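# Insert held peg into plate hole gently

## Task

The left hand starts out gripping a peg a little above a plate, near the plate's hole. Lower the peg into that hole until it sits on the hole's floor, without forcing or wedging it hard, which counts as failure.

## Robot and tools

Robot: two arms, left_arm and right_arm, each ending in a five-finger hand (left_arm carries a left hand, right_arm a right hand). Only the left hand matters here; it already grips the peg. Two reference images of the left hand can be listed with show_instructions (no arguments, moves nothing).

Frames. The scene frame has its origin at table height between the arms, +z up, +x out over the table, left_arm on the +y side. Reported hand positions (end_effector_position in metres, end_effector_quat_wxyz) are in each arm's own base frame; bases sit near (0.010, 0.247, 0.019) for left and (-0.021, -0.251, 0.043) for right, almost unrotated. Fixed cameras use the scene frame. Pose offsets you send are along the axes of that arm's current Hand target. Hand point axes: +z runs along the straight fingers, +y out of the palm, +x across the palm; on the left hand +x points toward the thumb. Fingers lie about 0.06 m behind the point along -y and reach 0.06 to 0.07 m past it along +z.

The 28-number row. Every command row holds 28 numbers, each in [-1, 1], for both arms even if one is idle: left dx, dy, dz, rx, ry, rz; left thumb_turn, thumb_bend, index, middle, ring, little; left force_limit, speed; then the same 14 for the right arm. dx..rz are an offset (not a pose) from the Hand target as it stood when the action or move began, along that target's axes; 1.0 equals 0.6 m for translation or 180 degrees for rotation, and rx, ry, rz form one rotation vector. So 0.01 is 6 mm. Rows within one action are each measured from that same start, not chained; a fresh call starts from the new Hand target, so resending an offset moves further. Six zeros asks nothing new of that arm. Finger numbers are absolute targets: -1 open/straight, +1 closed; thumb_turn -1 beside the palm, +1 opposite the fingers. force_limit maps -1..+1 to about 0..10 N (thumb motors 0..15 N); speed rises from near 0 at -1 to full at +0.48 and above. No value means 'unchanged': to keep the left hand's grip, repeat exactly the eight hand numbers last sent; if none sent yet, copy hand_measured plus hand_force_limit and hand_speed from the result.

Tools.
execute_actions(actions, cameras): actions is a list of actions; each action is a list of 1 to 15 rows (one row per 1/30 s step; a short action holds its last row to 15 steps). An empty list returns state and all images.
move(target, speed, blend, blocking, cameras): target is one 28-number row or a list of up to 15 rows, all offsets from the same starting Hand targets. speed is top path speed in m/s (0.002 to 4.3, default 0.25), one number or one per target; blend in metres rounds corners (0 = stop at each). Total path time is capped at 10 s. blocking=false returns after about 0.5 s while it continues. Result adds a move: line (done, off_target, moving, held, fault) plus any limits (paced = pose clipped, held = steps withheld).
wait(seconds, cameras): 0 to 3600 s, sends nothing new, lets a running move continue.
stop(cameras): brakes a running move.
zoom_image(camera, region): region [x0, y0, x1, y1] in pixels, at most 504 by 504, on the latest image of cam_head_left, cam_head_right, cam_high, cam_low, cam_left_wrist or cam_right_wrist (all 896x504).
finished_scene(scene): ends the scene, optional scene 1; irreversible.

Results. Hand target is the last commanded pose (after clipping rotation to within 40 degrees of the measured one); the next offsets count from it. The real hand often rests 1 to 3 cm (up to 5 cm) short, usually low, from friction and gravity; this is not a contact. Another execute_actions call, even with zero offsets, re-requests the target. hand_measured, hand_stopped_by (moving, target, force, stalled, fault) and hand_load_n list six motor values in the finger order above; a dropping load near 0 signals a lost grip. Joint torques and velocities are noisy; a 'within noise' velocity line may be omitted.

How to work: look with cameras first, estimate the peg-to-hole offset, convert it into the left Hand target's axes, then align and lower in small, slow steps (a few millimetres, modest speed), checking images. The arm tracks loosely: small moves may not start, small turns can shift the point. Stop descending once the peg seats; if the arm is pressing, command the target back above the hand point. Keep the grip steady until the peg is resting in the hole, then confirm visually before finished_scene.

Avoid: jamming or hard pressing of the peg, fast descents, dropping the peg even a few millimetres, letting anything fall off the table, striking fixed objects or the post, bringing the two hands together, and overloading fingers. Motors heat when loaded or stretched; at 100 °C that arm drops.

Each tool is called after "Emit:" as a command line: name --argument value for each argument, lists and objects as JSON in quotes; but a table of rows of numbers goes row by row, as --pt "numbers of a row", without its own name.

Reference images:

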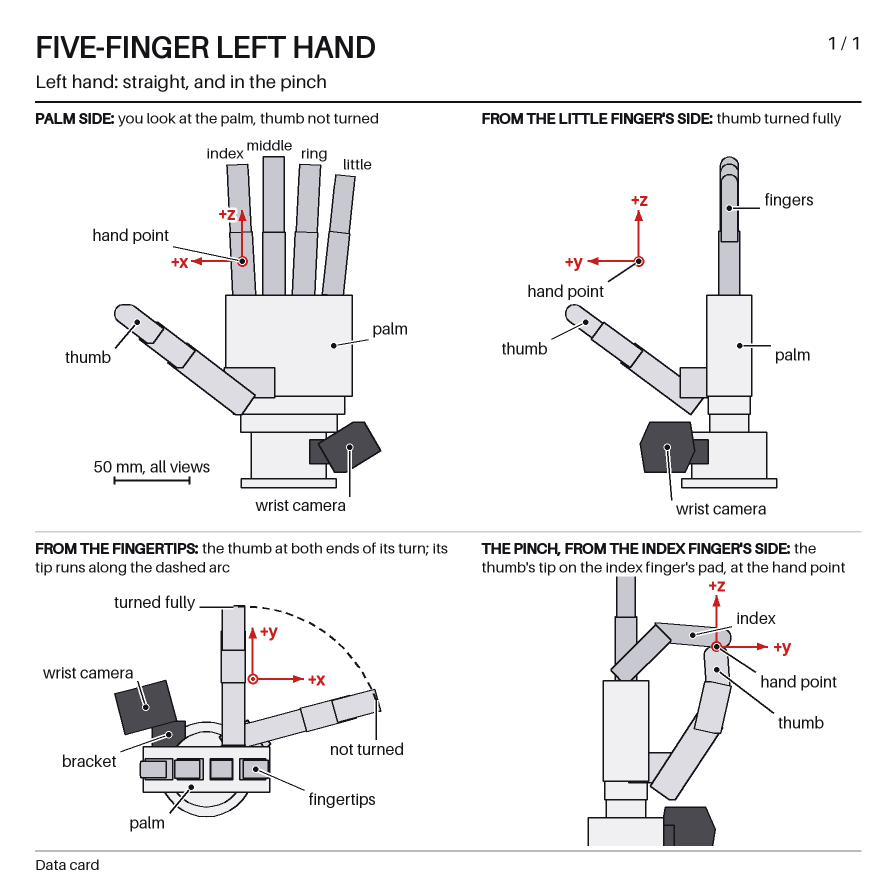

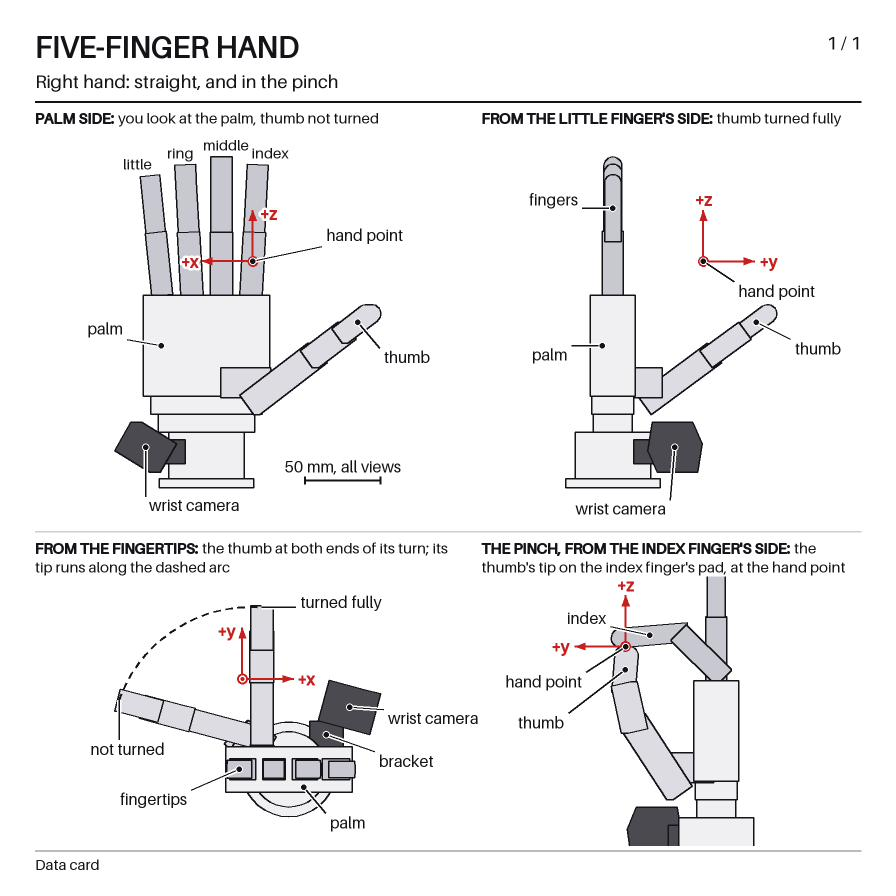

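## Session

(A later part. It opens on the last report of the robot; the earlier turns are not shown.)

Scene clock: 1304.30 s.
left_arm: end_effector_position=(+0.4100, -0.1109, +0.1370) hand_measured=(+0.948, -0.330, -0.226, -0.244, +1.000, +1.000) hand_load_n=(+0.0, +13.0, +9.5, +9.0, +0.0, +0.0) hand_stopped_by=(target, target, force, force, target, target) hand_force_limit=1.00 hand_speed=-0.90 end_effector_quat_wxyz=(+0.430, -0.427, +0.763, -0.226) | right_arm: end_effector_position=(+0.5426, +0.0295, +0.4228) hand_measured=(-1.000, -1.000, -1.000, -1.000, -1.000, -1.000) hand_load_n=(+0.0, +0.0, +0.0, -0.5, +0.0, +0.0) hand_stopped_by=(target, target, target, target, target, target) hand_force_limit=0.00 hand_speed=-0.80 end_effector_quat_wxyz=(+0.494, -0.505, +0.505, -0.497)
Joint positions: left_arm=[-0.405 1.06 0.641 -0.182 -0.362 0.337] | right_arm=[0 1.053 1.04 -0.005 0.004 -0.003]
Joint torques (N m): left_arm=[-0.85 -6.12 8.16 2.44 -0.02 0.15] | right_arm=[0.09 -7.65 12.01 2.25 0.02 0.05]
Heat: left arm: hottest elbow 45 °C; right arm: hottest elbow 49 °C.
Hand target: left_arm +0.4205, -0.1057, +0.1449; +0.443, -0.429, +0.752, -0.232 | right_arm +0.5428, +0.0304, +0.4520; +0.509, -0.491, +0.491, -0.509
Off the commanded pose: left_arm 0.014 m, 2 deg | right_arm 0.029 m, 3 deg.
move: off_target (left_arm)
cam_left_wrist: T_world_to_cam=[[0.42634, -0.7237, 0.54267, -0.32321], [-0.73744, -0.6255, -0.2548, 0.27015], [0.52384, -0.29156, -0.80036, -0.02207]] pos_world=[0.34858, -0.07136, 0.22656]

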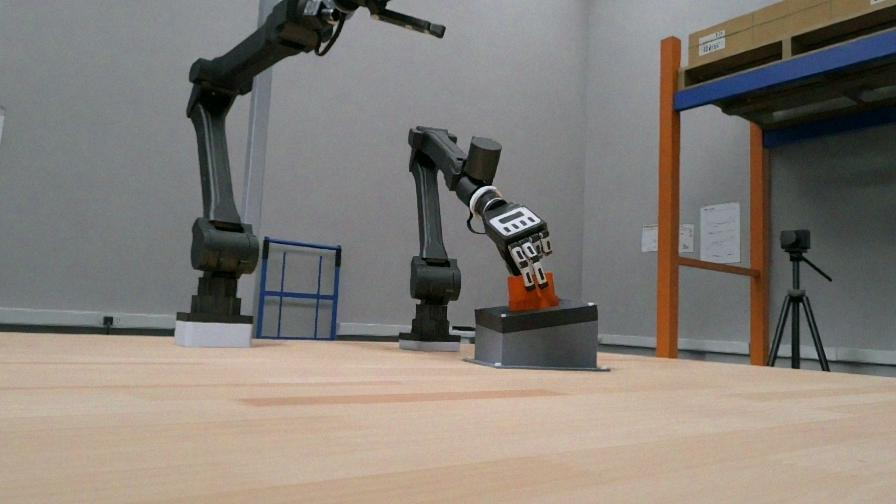

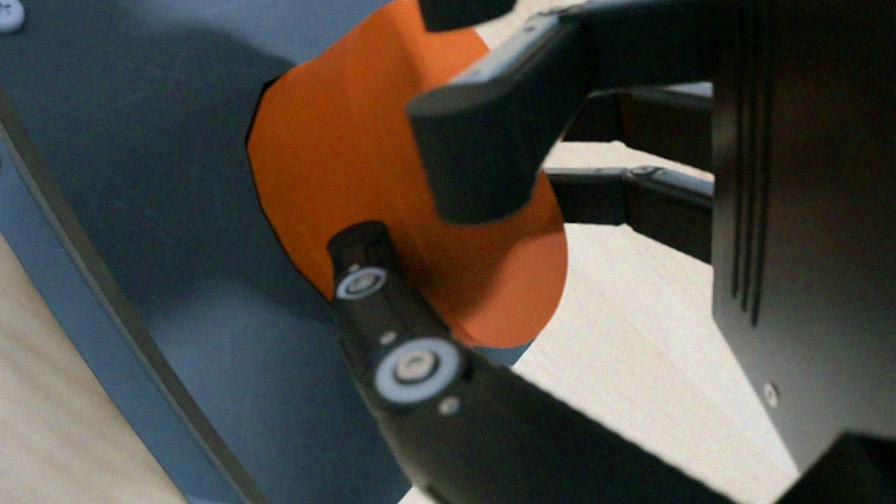

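Emit:
move --target '[0.0009,0.0054,0.0030,0,0,0,0.948,-0.324,-0.226,-0.244,1,1,1,-0.9,0,0,0,0,0,0,-1,-1,-1,-1,-1,-1,0,-0.8]' --speed 0.01 --cameras '["cam_low","cam_left_wrist"]'

Emit:
zoom_image --camera "cam_low" --region '[500, 265, 565, 325]'

Emit:
zoom_image --camera "cam_left_wrist" --region '[230, 30, 350, 150]'

Scene clock: 1384.37 s.
left_arm: end_effector_position=(+0.4108, -0.1107, +0.1361) hand_measured=(+0.948, -0.330, -0.226, -0.244, +1.000, +1.000) hand_load_n=(+0.0, +12.5, +8.5, +9.0, +0.0, +0.0) hand_stopped_by=(target, target, force, force, target, target) hand_force_limit=1.00 hand_speed=-0.90 end_effector_quat_wxyz=(+0.431, -0.426, +0.761, -0.230) | right_arm: end_effector_position=(+0.5426, +0.0295, +0.4228) hand_measured=(-1.000, -1.000, -1.000, -1.000, -1.000, -1.000) hand_load_n=(-0.5, +0.0, -0.5, +0.0, +0.0, +0.0) hand_stopped_by=(target, target, target, target, target, target) hand_force_limit=0.00 hand_speed=-0.80 end_effector_quat_wxyz=(+0.494, -0.505, +0.505, -0.497)
Joint positions: left_arm=[-0.402 1.06 0.635 -0.168 -0.358 0.339] | right_arm=[0 1.053 1.04 -0.005 0.004 -0.003]
Joint torques (N m): left_arm=[-0.73 -5.71 7.98 2.4 -0.03 0.15] | right_arm=[0.15 -7.65 12.1 2.28 0.02 0.04]
Heat: left arm: hottest elbow 45 °C; right arm: hottest elbow 49 °C.
Hand target: left_arm +0.4205, -0.1044, +0.1414; +0.443, -0.429, +0.752, -0.232 | right_arm +0.5428, +0.0304, +0.4520; +0.509, -0.491, +0.491, -0.509
Off the commanded pose: left_arm 0.013 m, 2 deg | right_arm 0.029 m, 3 deg.
move: off_target (left_arm)
cam_left_wrist: T_world_to_cam=[[0.42194, -0.72211, 0.5482, -0.32161], [-0.73688, -0.62541, -0.25664, 0.27065], [0.52817, -0.29568, -0.796, -0.02602]] pos_world=[0.34888, -0.07066, 0.22505]

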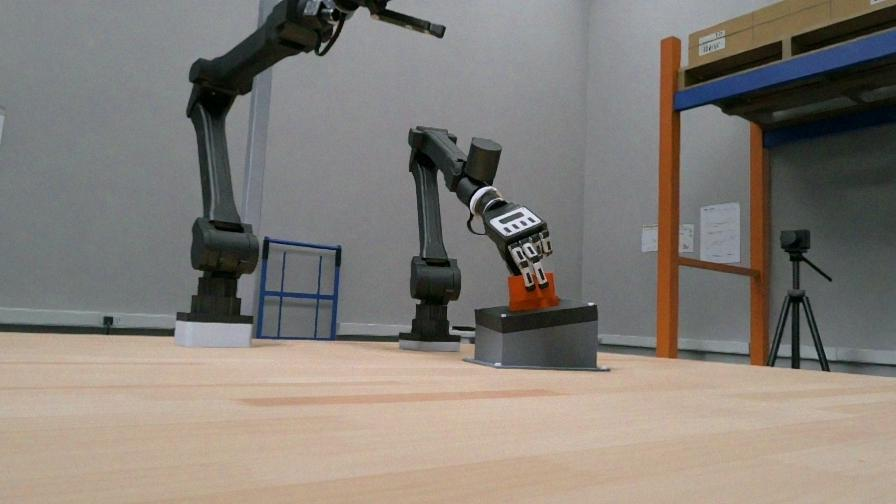

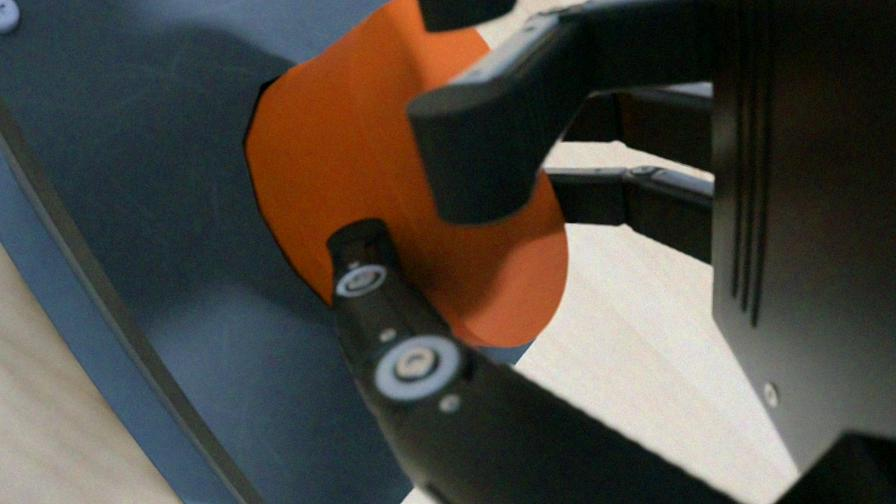

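Scaled by 7.754 from the camera's image (finer frame: 1280x720).

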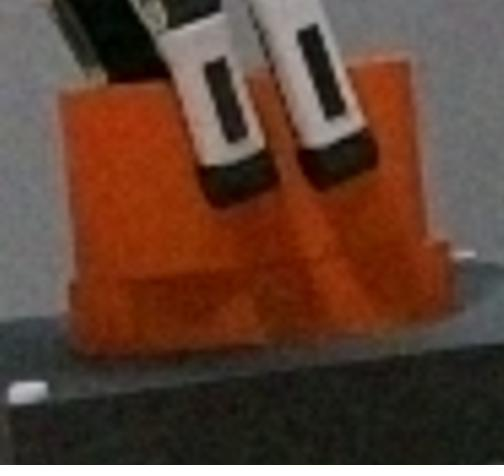

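Scaled by 4.200 from the camera's image (finer frame: 1280x720).

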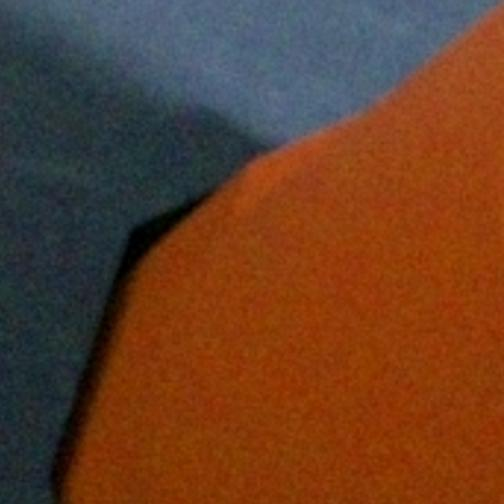

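Emit:
move --target '[-0.0015,-0.0100,-0.0055,0,0,0,0.948,-0.324,-0.226,-0.244,1,1,1,-0.9,0,0,0,0,0,0,-1,-1,-1,-1,-1,-1,0,-0.8]' --speed 0.02 --cameras '["cam_low"]'

Emit:
zoom_image --camera "cam_low" --region '[500, 265, 565, 325]'

Scene clock: 1397.20 s.
left_arm: end_effector_position=(+0.4108, -0.1107, +0.1361) hand_measured=(+0.948, -0.330, -0.226, -0.244, +1.000, +1.000) hand_load_n=(+0.0, +12.5, +8.5, +9.0, +0.0, +0.0) hand_stopped_by=(target, target, force, force, target, target) hand_force_limit=1.00 hand_speed=-0.90 end_effector_quat_wxyz=(+0.431, -0.426, +0.761, -0.230) | right_arm: end_effector_position=(+0.5426, +0.0295, +0.4228) hand_measured=(-1.000, -1.000, -1.000, -1.000, -1.000, -1.000) hand_load_n=(-0.5, +0.0, -0.5, +0.0, +0.0, +0.0) hand_stopped_by=(target, target, target, target, target, target) hand_force_limit=0.00 hand_speed=-0.80 end_effector_quat_wxyz=(+0.494, -0.505, +0.505, -0.497)
Joint positions: left_arm=[-0.402 1.06 0.635 -0.168 -0.358 0.339] | right_arm=[0 1.053 1.04 -0.005 0.004 -0.003]
Joint torques (N m): left_arm=[-1.44 -6.3 9.09 1.58 -0.27 0.11] | right_arm=[0.32 -7.65 12.03 2.32 0.03 0.04]
Heat: left arm: hottest elbow 45 °C; right arm: hottest elbow 49 °C.
Hand target: left_arm +0.4205, -0.1069, +0.1479; +0.443, -0.429, +0.752, -0.232 | right_arm +0.5428, +0.0304, +0.4520; +0.509, -0.491, +0.491, -0.509
Off the commanded pose: left_arm 0.016 m, 2 deg | right_arm 0.029 m, 3 deg.
move: off_target (left_arm)

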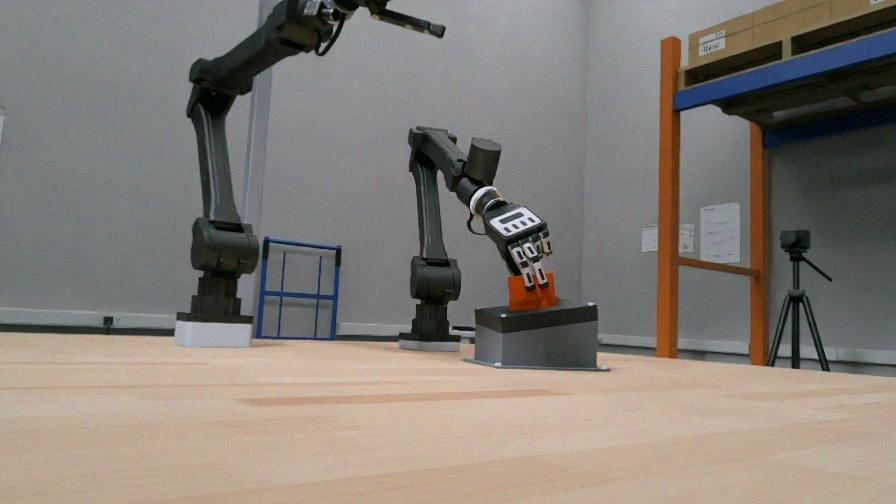

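Scaled by 7.754 from the camera's image (finer frame: 1280x720).

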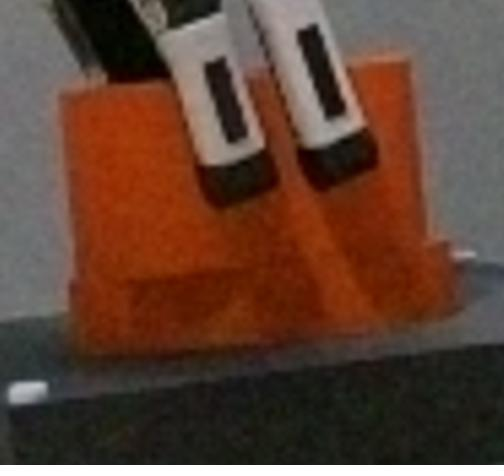

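Emit:
execute_actions --actions '[[[0,0,0,0,0,0,0.948,-0.37,-0.27,-0.29,1,1,1,-0.94,0,0,0,0,0,0,-1,-1,-1,-1,-1,-1,0,-0.8]],[[0,0,0,0,0,0,0.948,-0.45,-0.34,-0.36,1,1,1,-0.9,0,0,0,0,0,0,-1,-1,-1,-1,-1,-1,0,-0.8]]]' --cameras '["cam_low","cam_left_wrist","cam_high"]'

Emit:
zoom_image --camera "cam_low" --region '[500, 265, 565, 325]'

Scene clock: 1408.57 s.
left_arm: end_effector_position=(+0.4108, -0.1101, +0.1362) hand_measured=(+0.948, -0.450, -0.340, -0.360, +1.000, +1.000) hand_load_n=(+0.0, +0.0, +0.0, +0.0, +0.0, +0.0) hand_stopped_by=(target, target, target, target, target, target) hand_force_limit=1.00 hand_speed=-0.90 end_effector_quat_wxyz=(+0.432, -0.427, +0.761, -0.229) | right_arm: end_effector_position=(+0.5426, +0.0295, +0.4228) hand_measured=(-1.000, -1.000, -1.000, -1.000, -1.000, -1.000) hand_load_n=(+0.0, +0.0, +0.0, +0.0, +0.0, +0.0) hand_stopped_by=(target, target, target, target, target, target) hand_force_limit=0.00 hand_speed=-0.80 end_effector_quat_wxyz=(+0.494, -0.505, +0.505, -0.497)
Joint positions: left_arm=[-0.402 1.06 0.635 -0.168 -0.361 0.339] | right_arm=[0 1.053 1.04 -0.005 0.004 -0.003]
Joint torques (N m): left_arm=[-1.44 -6.3 9.07 1.59 -0.16 0.11] | right_arm=[0.09 -7.71 12.04 2.25 0.01 0.04]
Heat: left arm: hottest elbow 45 °C; right arm: hottest elbow 49 °C.
Hand target: left_arm +0.4205, -0.1069, +0.1479; +0.443, -0.429, +0.752, -0.232 | right_arm +0.5428, +0.0304, +0.4520; +0.509, -0.491, +0.491, -0.509
Off the commanded pose: left_arm 0.016 m, 2 deg | right_arm 0.029 m, 3 deg.
cam_left_wrist: T_world_to_cam=[[0.42339, -0.72191, 0.54735, -0.32176], [-0.73513, -0.62686, -0.25814, 0.27044], [0.52946, -0.29307, -0.7961, -0.02596]] pos_world=[0.34878, -0.07037, 0.22525]
Images, in order (width x height): cam_high 896x504, cam_low 896x504, cam_left_wrist 896x504.

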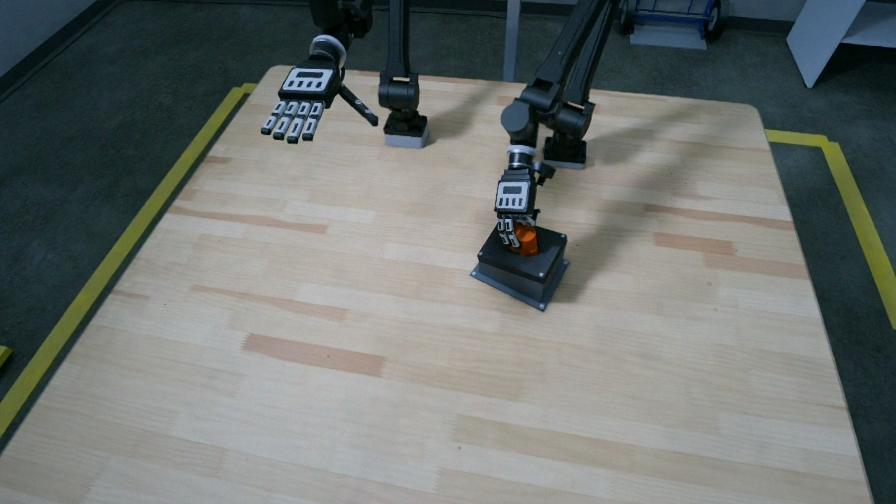

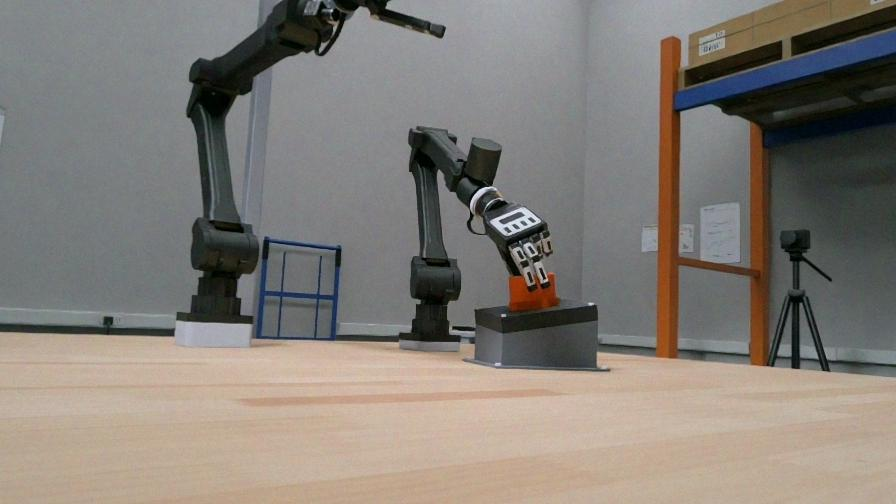

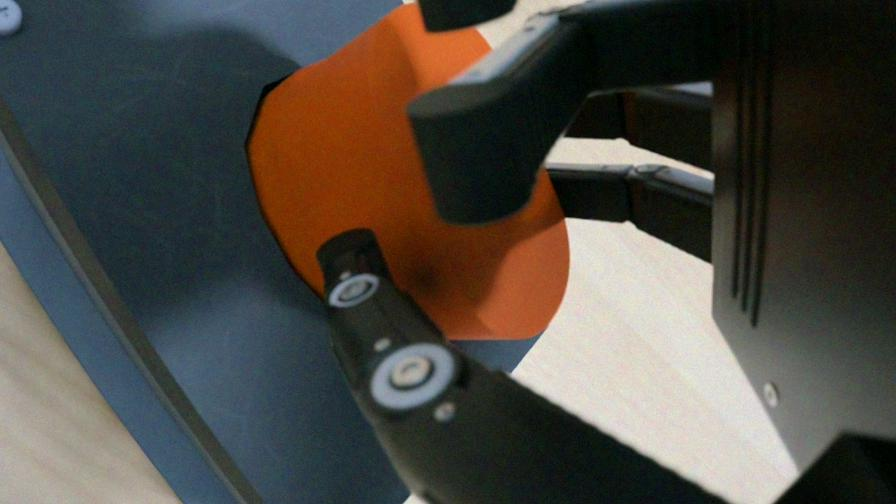

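Scaled by 7.754 from the camera's image (finer frame: 1280x720).

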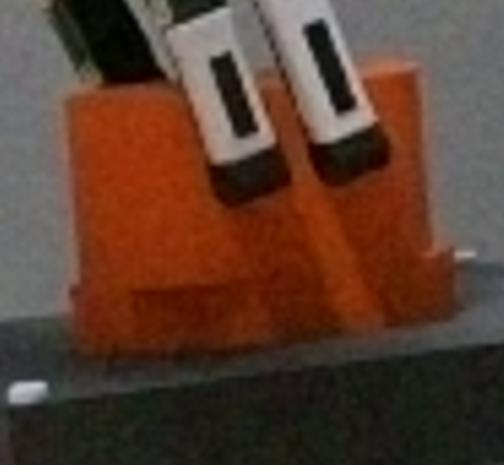

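Emit:
execute_actions --actions '[[[0,0,0,0,0,0,0.948,-0.75,-0.65,-0.65,1,1,1,-0.8,0,0,0,0,0,0,-1,-1,-1,-1,-1,-1,0,-0.8]],[[0,0,0,0,0,0,0.948,-0.75,-0.65,-0.65,1,1,1,-0.8,0,0,0,0,0,0,-1,-1,-1,-1,-1,-1,0,-0.8]]]' --cameras '["cam_low","cam_left_wrist","cam_high"]'

Emit:
zoom_image --camera "cam_low" --region '[500, 265, 565, 325]'

Scene clock: 1429.43 s.
left_arm: end_effector_position=(+0.4108, -0.1101, +0.1362) hand_measured=(+0.948, -0.750, -0.650, -0.650, +1.000, +1.000) hand_load_n=(+0.0, +0.0, +0.0, +0.0, +0.0, +0.0) hand_stopped_by=(target, target, target, target, target, target) hand_force_limit=1.00 hand_speed=-0.80 end_effector_quat_wxyz=(+0.432, -0.427, +0.761, -0.229) | right_arm: end_effector_position=(+0.5426, +0.0295, +0.4228) hand_measured=(-1.000, -1.000, -1.000, -1.000, -1.000, -1.000) hand_load_n=(-0.5, +0.0, +0.0, +0.0, +0.0, -0.5) hand_stopped_by=(target, target, target, target, target, target) hand_force_limit=0.00 hand_speed=-0.80 end_effector_quat_wxyz=(+0.494, -0.505, +0.505, -0.497)
Joint positions: left_arm=[-0.402 1.06 0.635 -0.168 -0.361 0.339] | right_arm=[0 1.053 1.04 -0.005 0.004 -0.003]
Joint torques (N m): left_arm=[-1.32 -6.42 9.07 1.58 -0.16 0.11] | right_arm=[0.21 -7.77 12.04 2.25 0.04 0.03]
Heat: left arm: hottest elbow 45 °C; right arm: hottest elbow 49 °C.
Hand target: left_arm +0.4205, -0.1069, +0.1479; +0.443, -0.429, +0.752, -0.232 | right_arm +0.5428, +0.0304, +0.4520; +0.509, -0.491, +0.491, -0.509
Off the commanded pose: left_arm 0.016 m, 2 deg | right_arm 0.029 m, 3 deg.
cam_left_wrist: T_world_to_cam=[[0.42339, -0.72191, 0.54735, -0.32176], [-0.73513, -0.62686, -0.25814, 0.27044], [0.52946, -0.29307, -0.7961, -0.02596]] pos_world=[0.34878, -0.07037, 0.22525]
Images, in order (width x height): cam_high 896x504, cam_low 896x504, cam_left_wrist 896x504.

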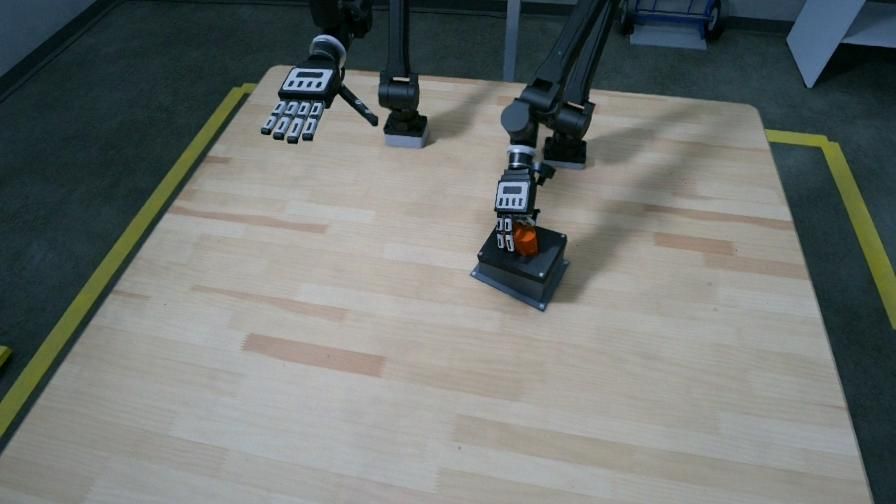

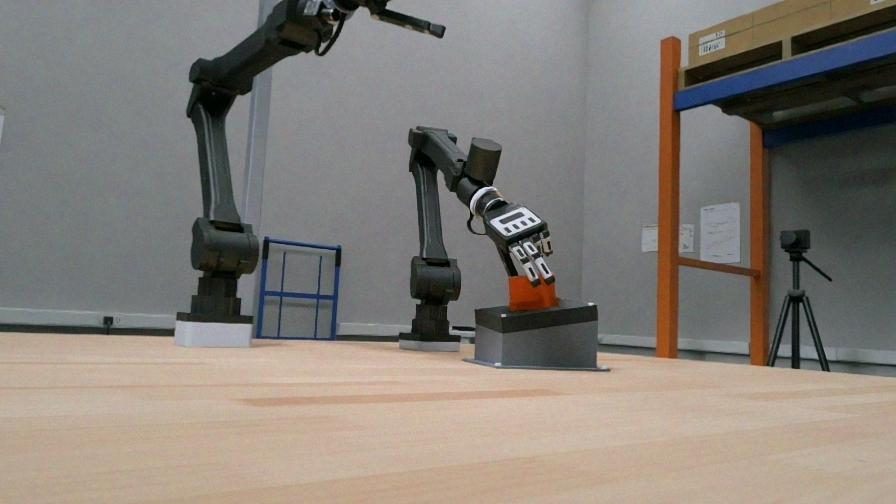

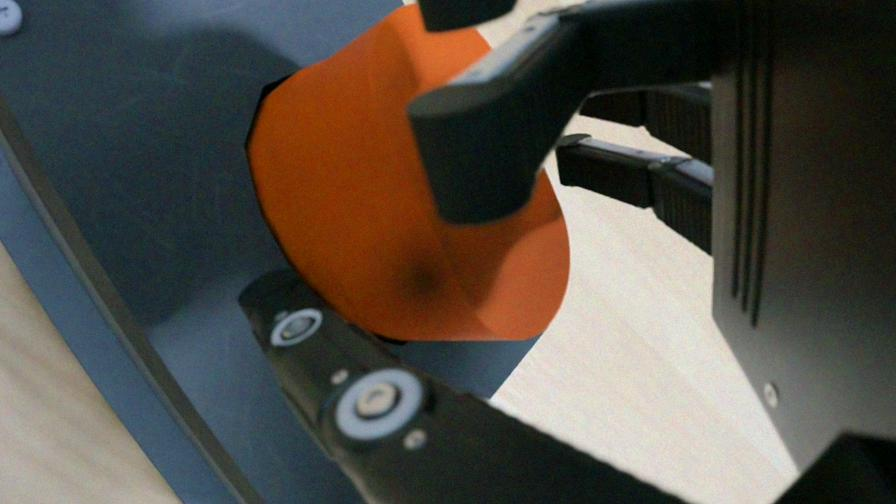

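Scaled by 7.754 from the camera's image (finer frame: 1280x720).

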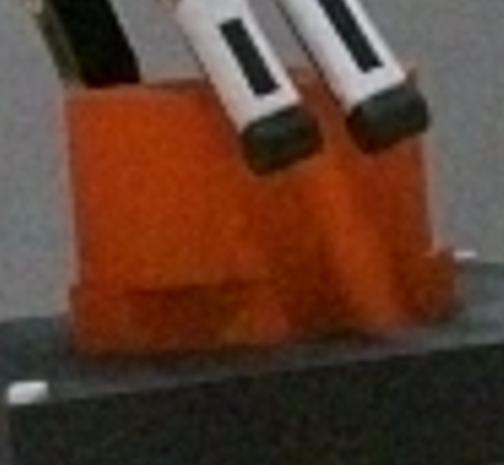

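Emit:
move --pt "-0.0092 -0.0274 -0.0164 0 0 0 0.948 -0.75 -0.65 -0.65 1 1 1 -0.8 0 0 0 0 0 0 -1 -1 -1 -1 -1 -1 0 -0.8" --pt "-0.0369 -0.1095 -0.0657 0 0 0 0.948 -0.75 -0.65 -0.65 1 1 1 -0.8 0 0 0 0 0 0 -1 -1 -1 -1 -1 -1 0 -0.8" --speed '[0.03,0.06]' --blend '[0.003,0]' --cameras '["cam_low","cam_left_wrist","cam_high","cam_head_right"]'

Emit:
zoom_image --camera "cam_low" --region '[490, 245, 580, 335]'

Emit:
zoom_image --camera "cam_high" --region '[470, 190, 580, 310]'

Scene clock: 1446.87 s.
left_arm: end_effector_position=(+0.4073, -0.1127, +0.1870) hand_measured=(+0.948, -0.750, -0.650, -0.650, +1.000, +1.000) hand_load_n=(+0.0, +0.0, +0.0, +0.0, +0.5, +0.0) hand_stopped_by=(target, target, target, target, target, target) hand_force_limit=1.00 hand_speed=-0.80 end_effector_quat_wxyz=(+0.425, -0.430, +0.769, -0.205) | right_arm: end_effector_position=(+0.5426, +0.0295, +0.4228) hand_measured=(-1.000, -1.000, -1.000, -1.000, -1.000, -1.000) hand_load_n=(+0.0, +0.0, +0.0, +0.0, +0.0, +0.0) hand_stopped_by=(target, target, target, target, target, target) hand_force_limit=0.00 hand_speed=-0.80 end_effector_quat_wxyz=(+0.494, -0.505, +0.505, -0.497)
Joint positions: left_arm=[-0.427 1.023 0.774 -0.398 -0.401 0.325] | right_arm=[0 1.053 1.04 -0.005 0.004 -0.003]
Joint torques (N m): left_arm=[-2.84 -7.82 12.46 0.99 -0.2 -0.03] | right_arm=[0.21 -7.59 12.08 2.29 0.01 0.05]
Heat: left arm: hottest elbow 46 °C; right arm: hottest elbow 50 °C.
Hand target: left_arm +0.4205, -0.1237, +0.2258; +0.443, -0.429, +0.752, -0.232 | right_arm +0.5428, +0.0304, +0.4520; +0.509, -0.491, +0.491, -0.509
Off the commanded pose: left_arm 0.042 m, 4 deg | right_arm 0.029 m, 3 deg.
move: off_target (left_arm)
cam_left_wrist: T_world_to_cam=[[0.45527, -0.73164, 0.50739, -0.35661], [-0.73544, -0.63023, -0.24887, 0.27733], [0.50185, -0.25985, -0.825, 0.03595]] pos_world=[0.34828, -0.07679, 0.27962]
Images, in order (width x height): cam_head_right 896x504, cam_high 896x504, cam_low 896x504, cam_left_wrist 896x504.

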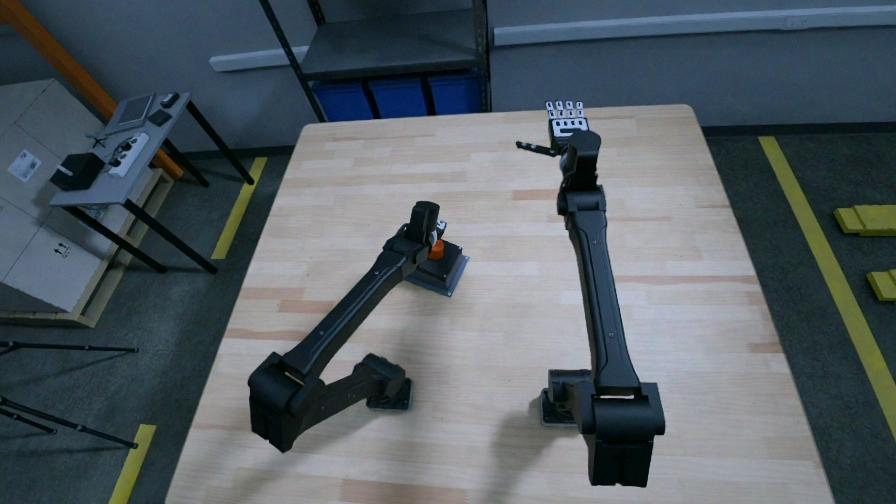

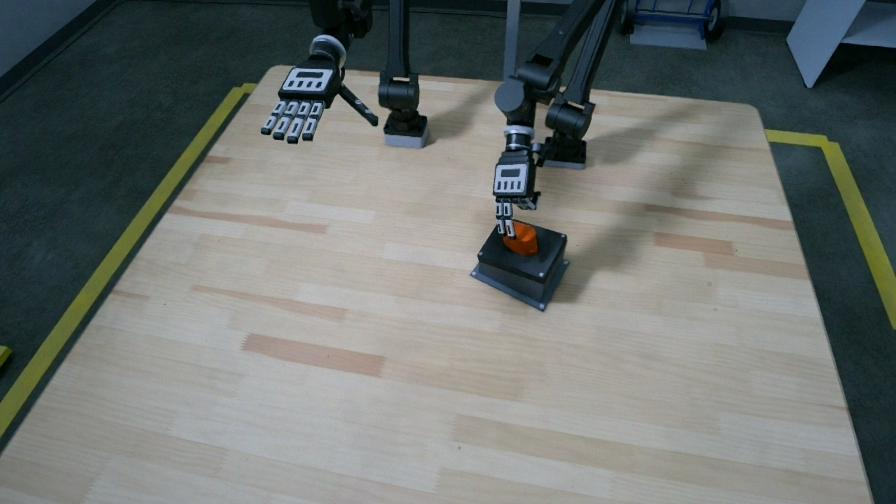

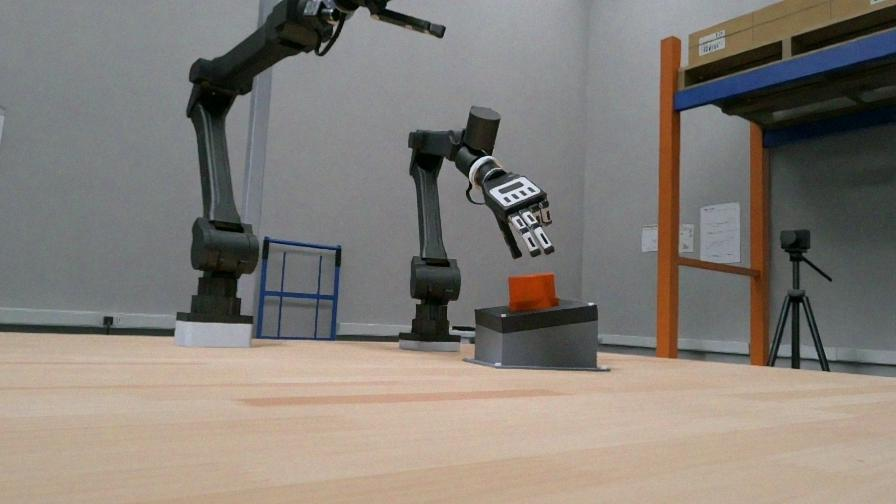

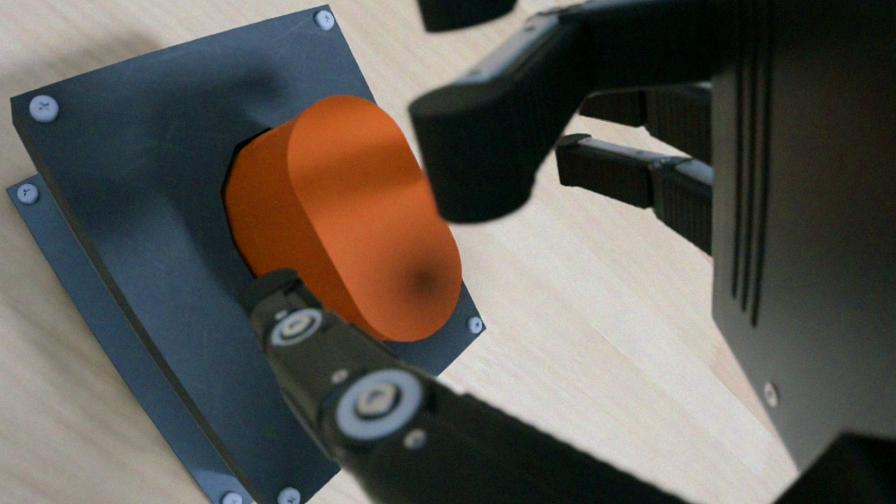

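Scaled by 5.600 from the camera's image (finer frame: 1280x720).

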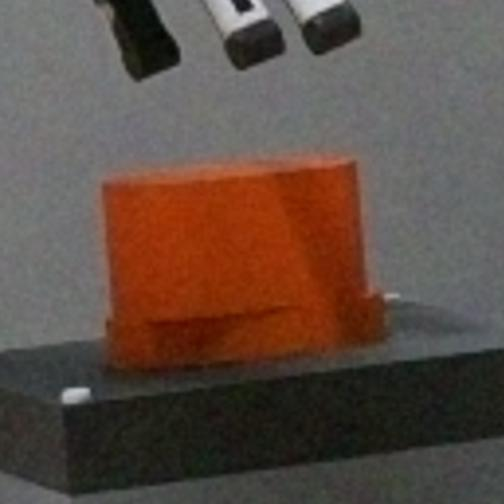

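Scaled by 4.200 from the camera's image (finer frame: 1280x720).

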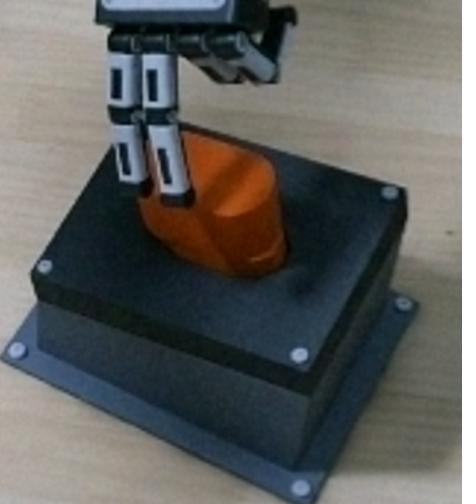

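Emit:
zoom_image --camera "cam_low" --region '[502, 285, 534, 317]'

Emit:
zoom_image --camera "cam_low" --region '[534, 280, 566, 312]'

Emit:
zoom_image --camera "cam_left_wrist" --region '[210, 80, 330, 280]'

Scaled by 15.750 from the camera's image (finer frame: 1280x720).

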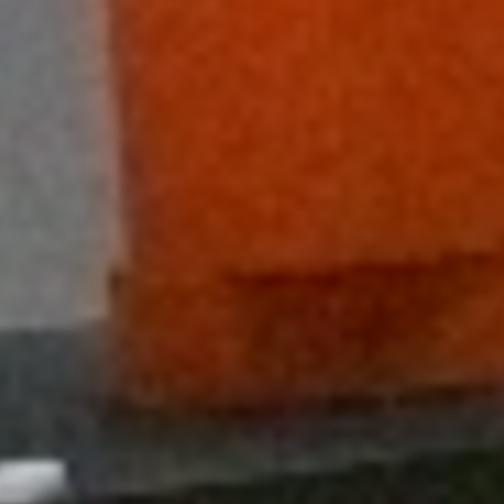

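Scaled by 15.750 from the camera's image (finer frame: 1280x720).

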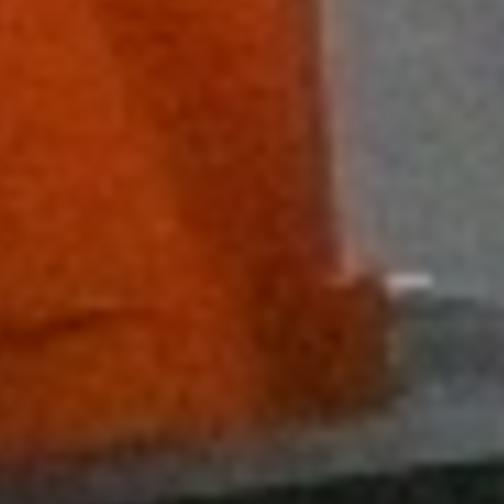

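Scaled by 2.520 from the camera's image (finer frame: 1280x720).

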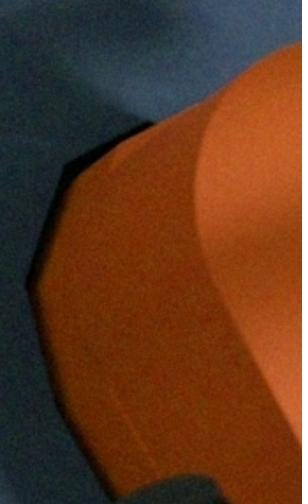

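Emit:
finished_scene

The scene is finished: the task was done.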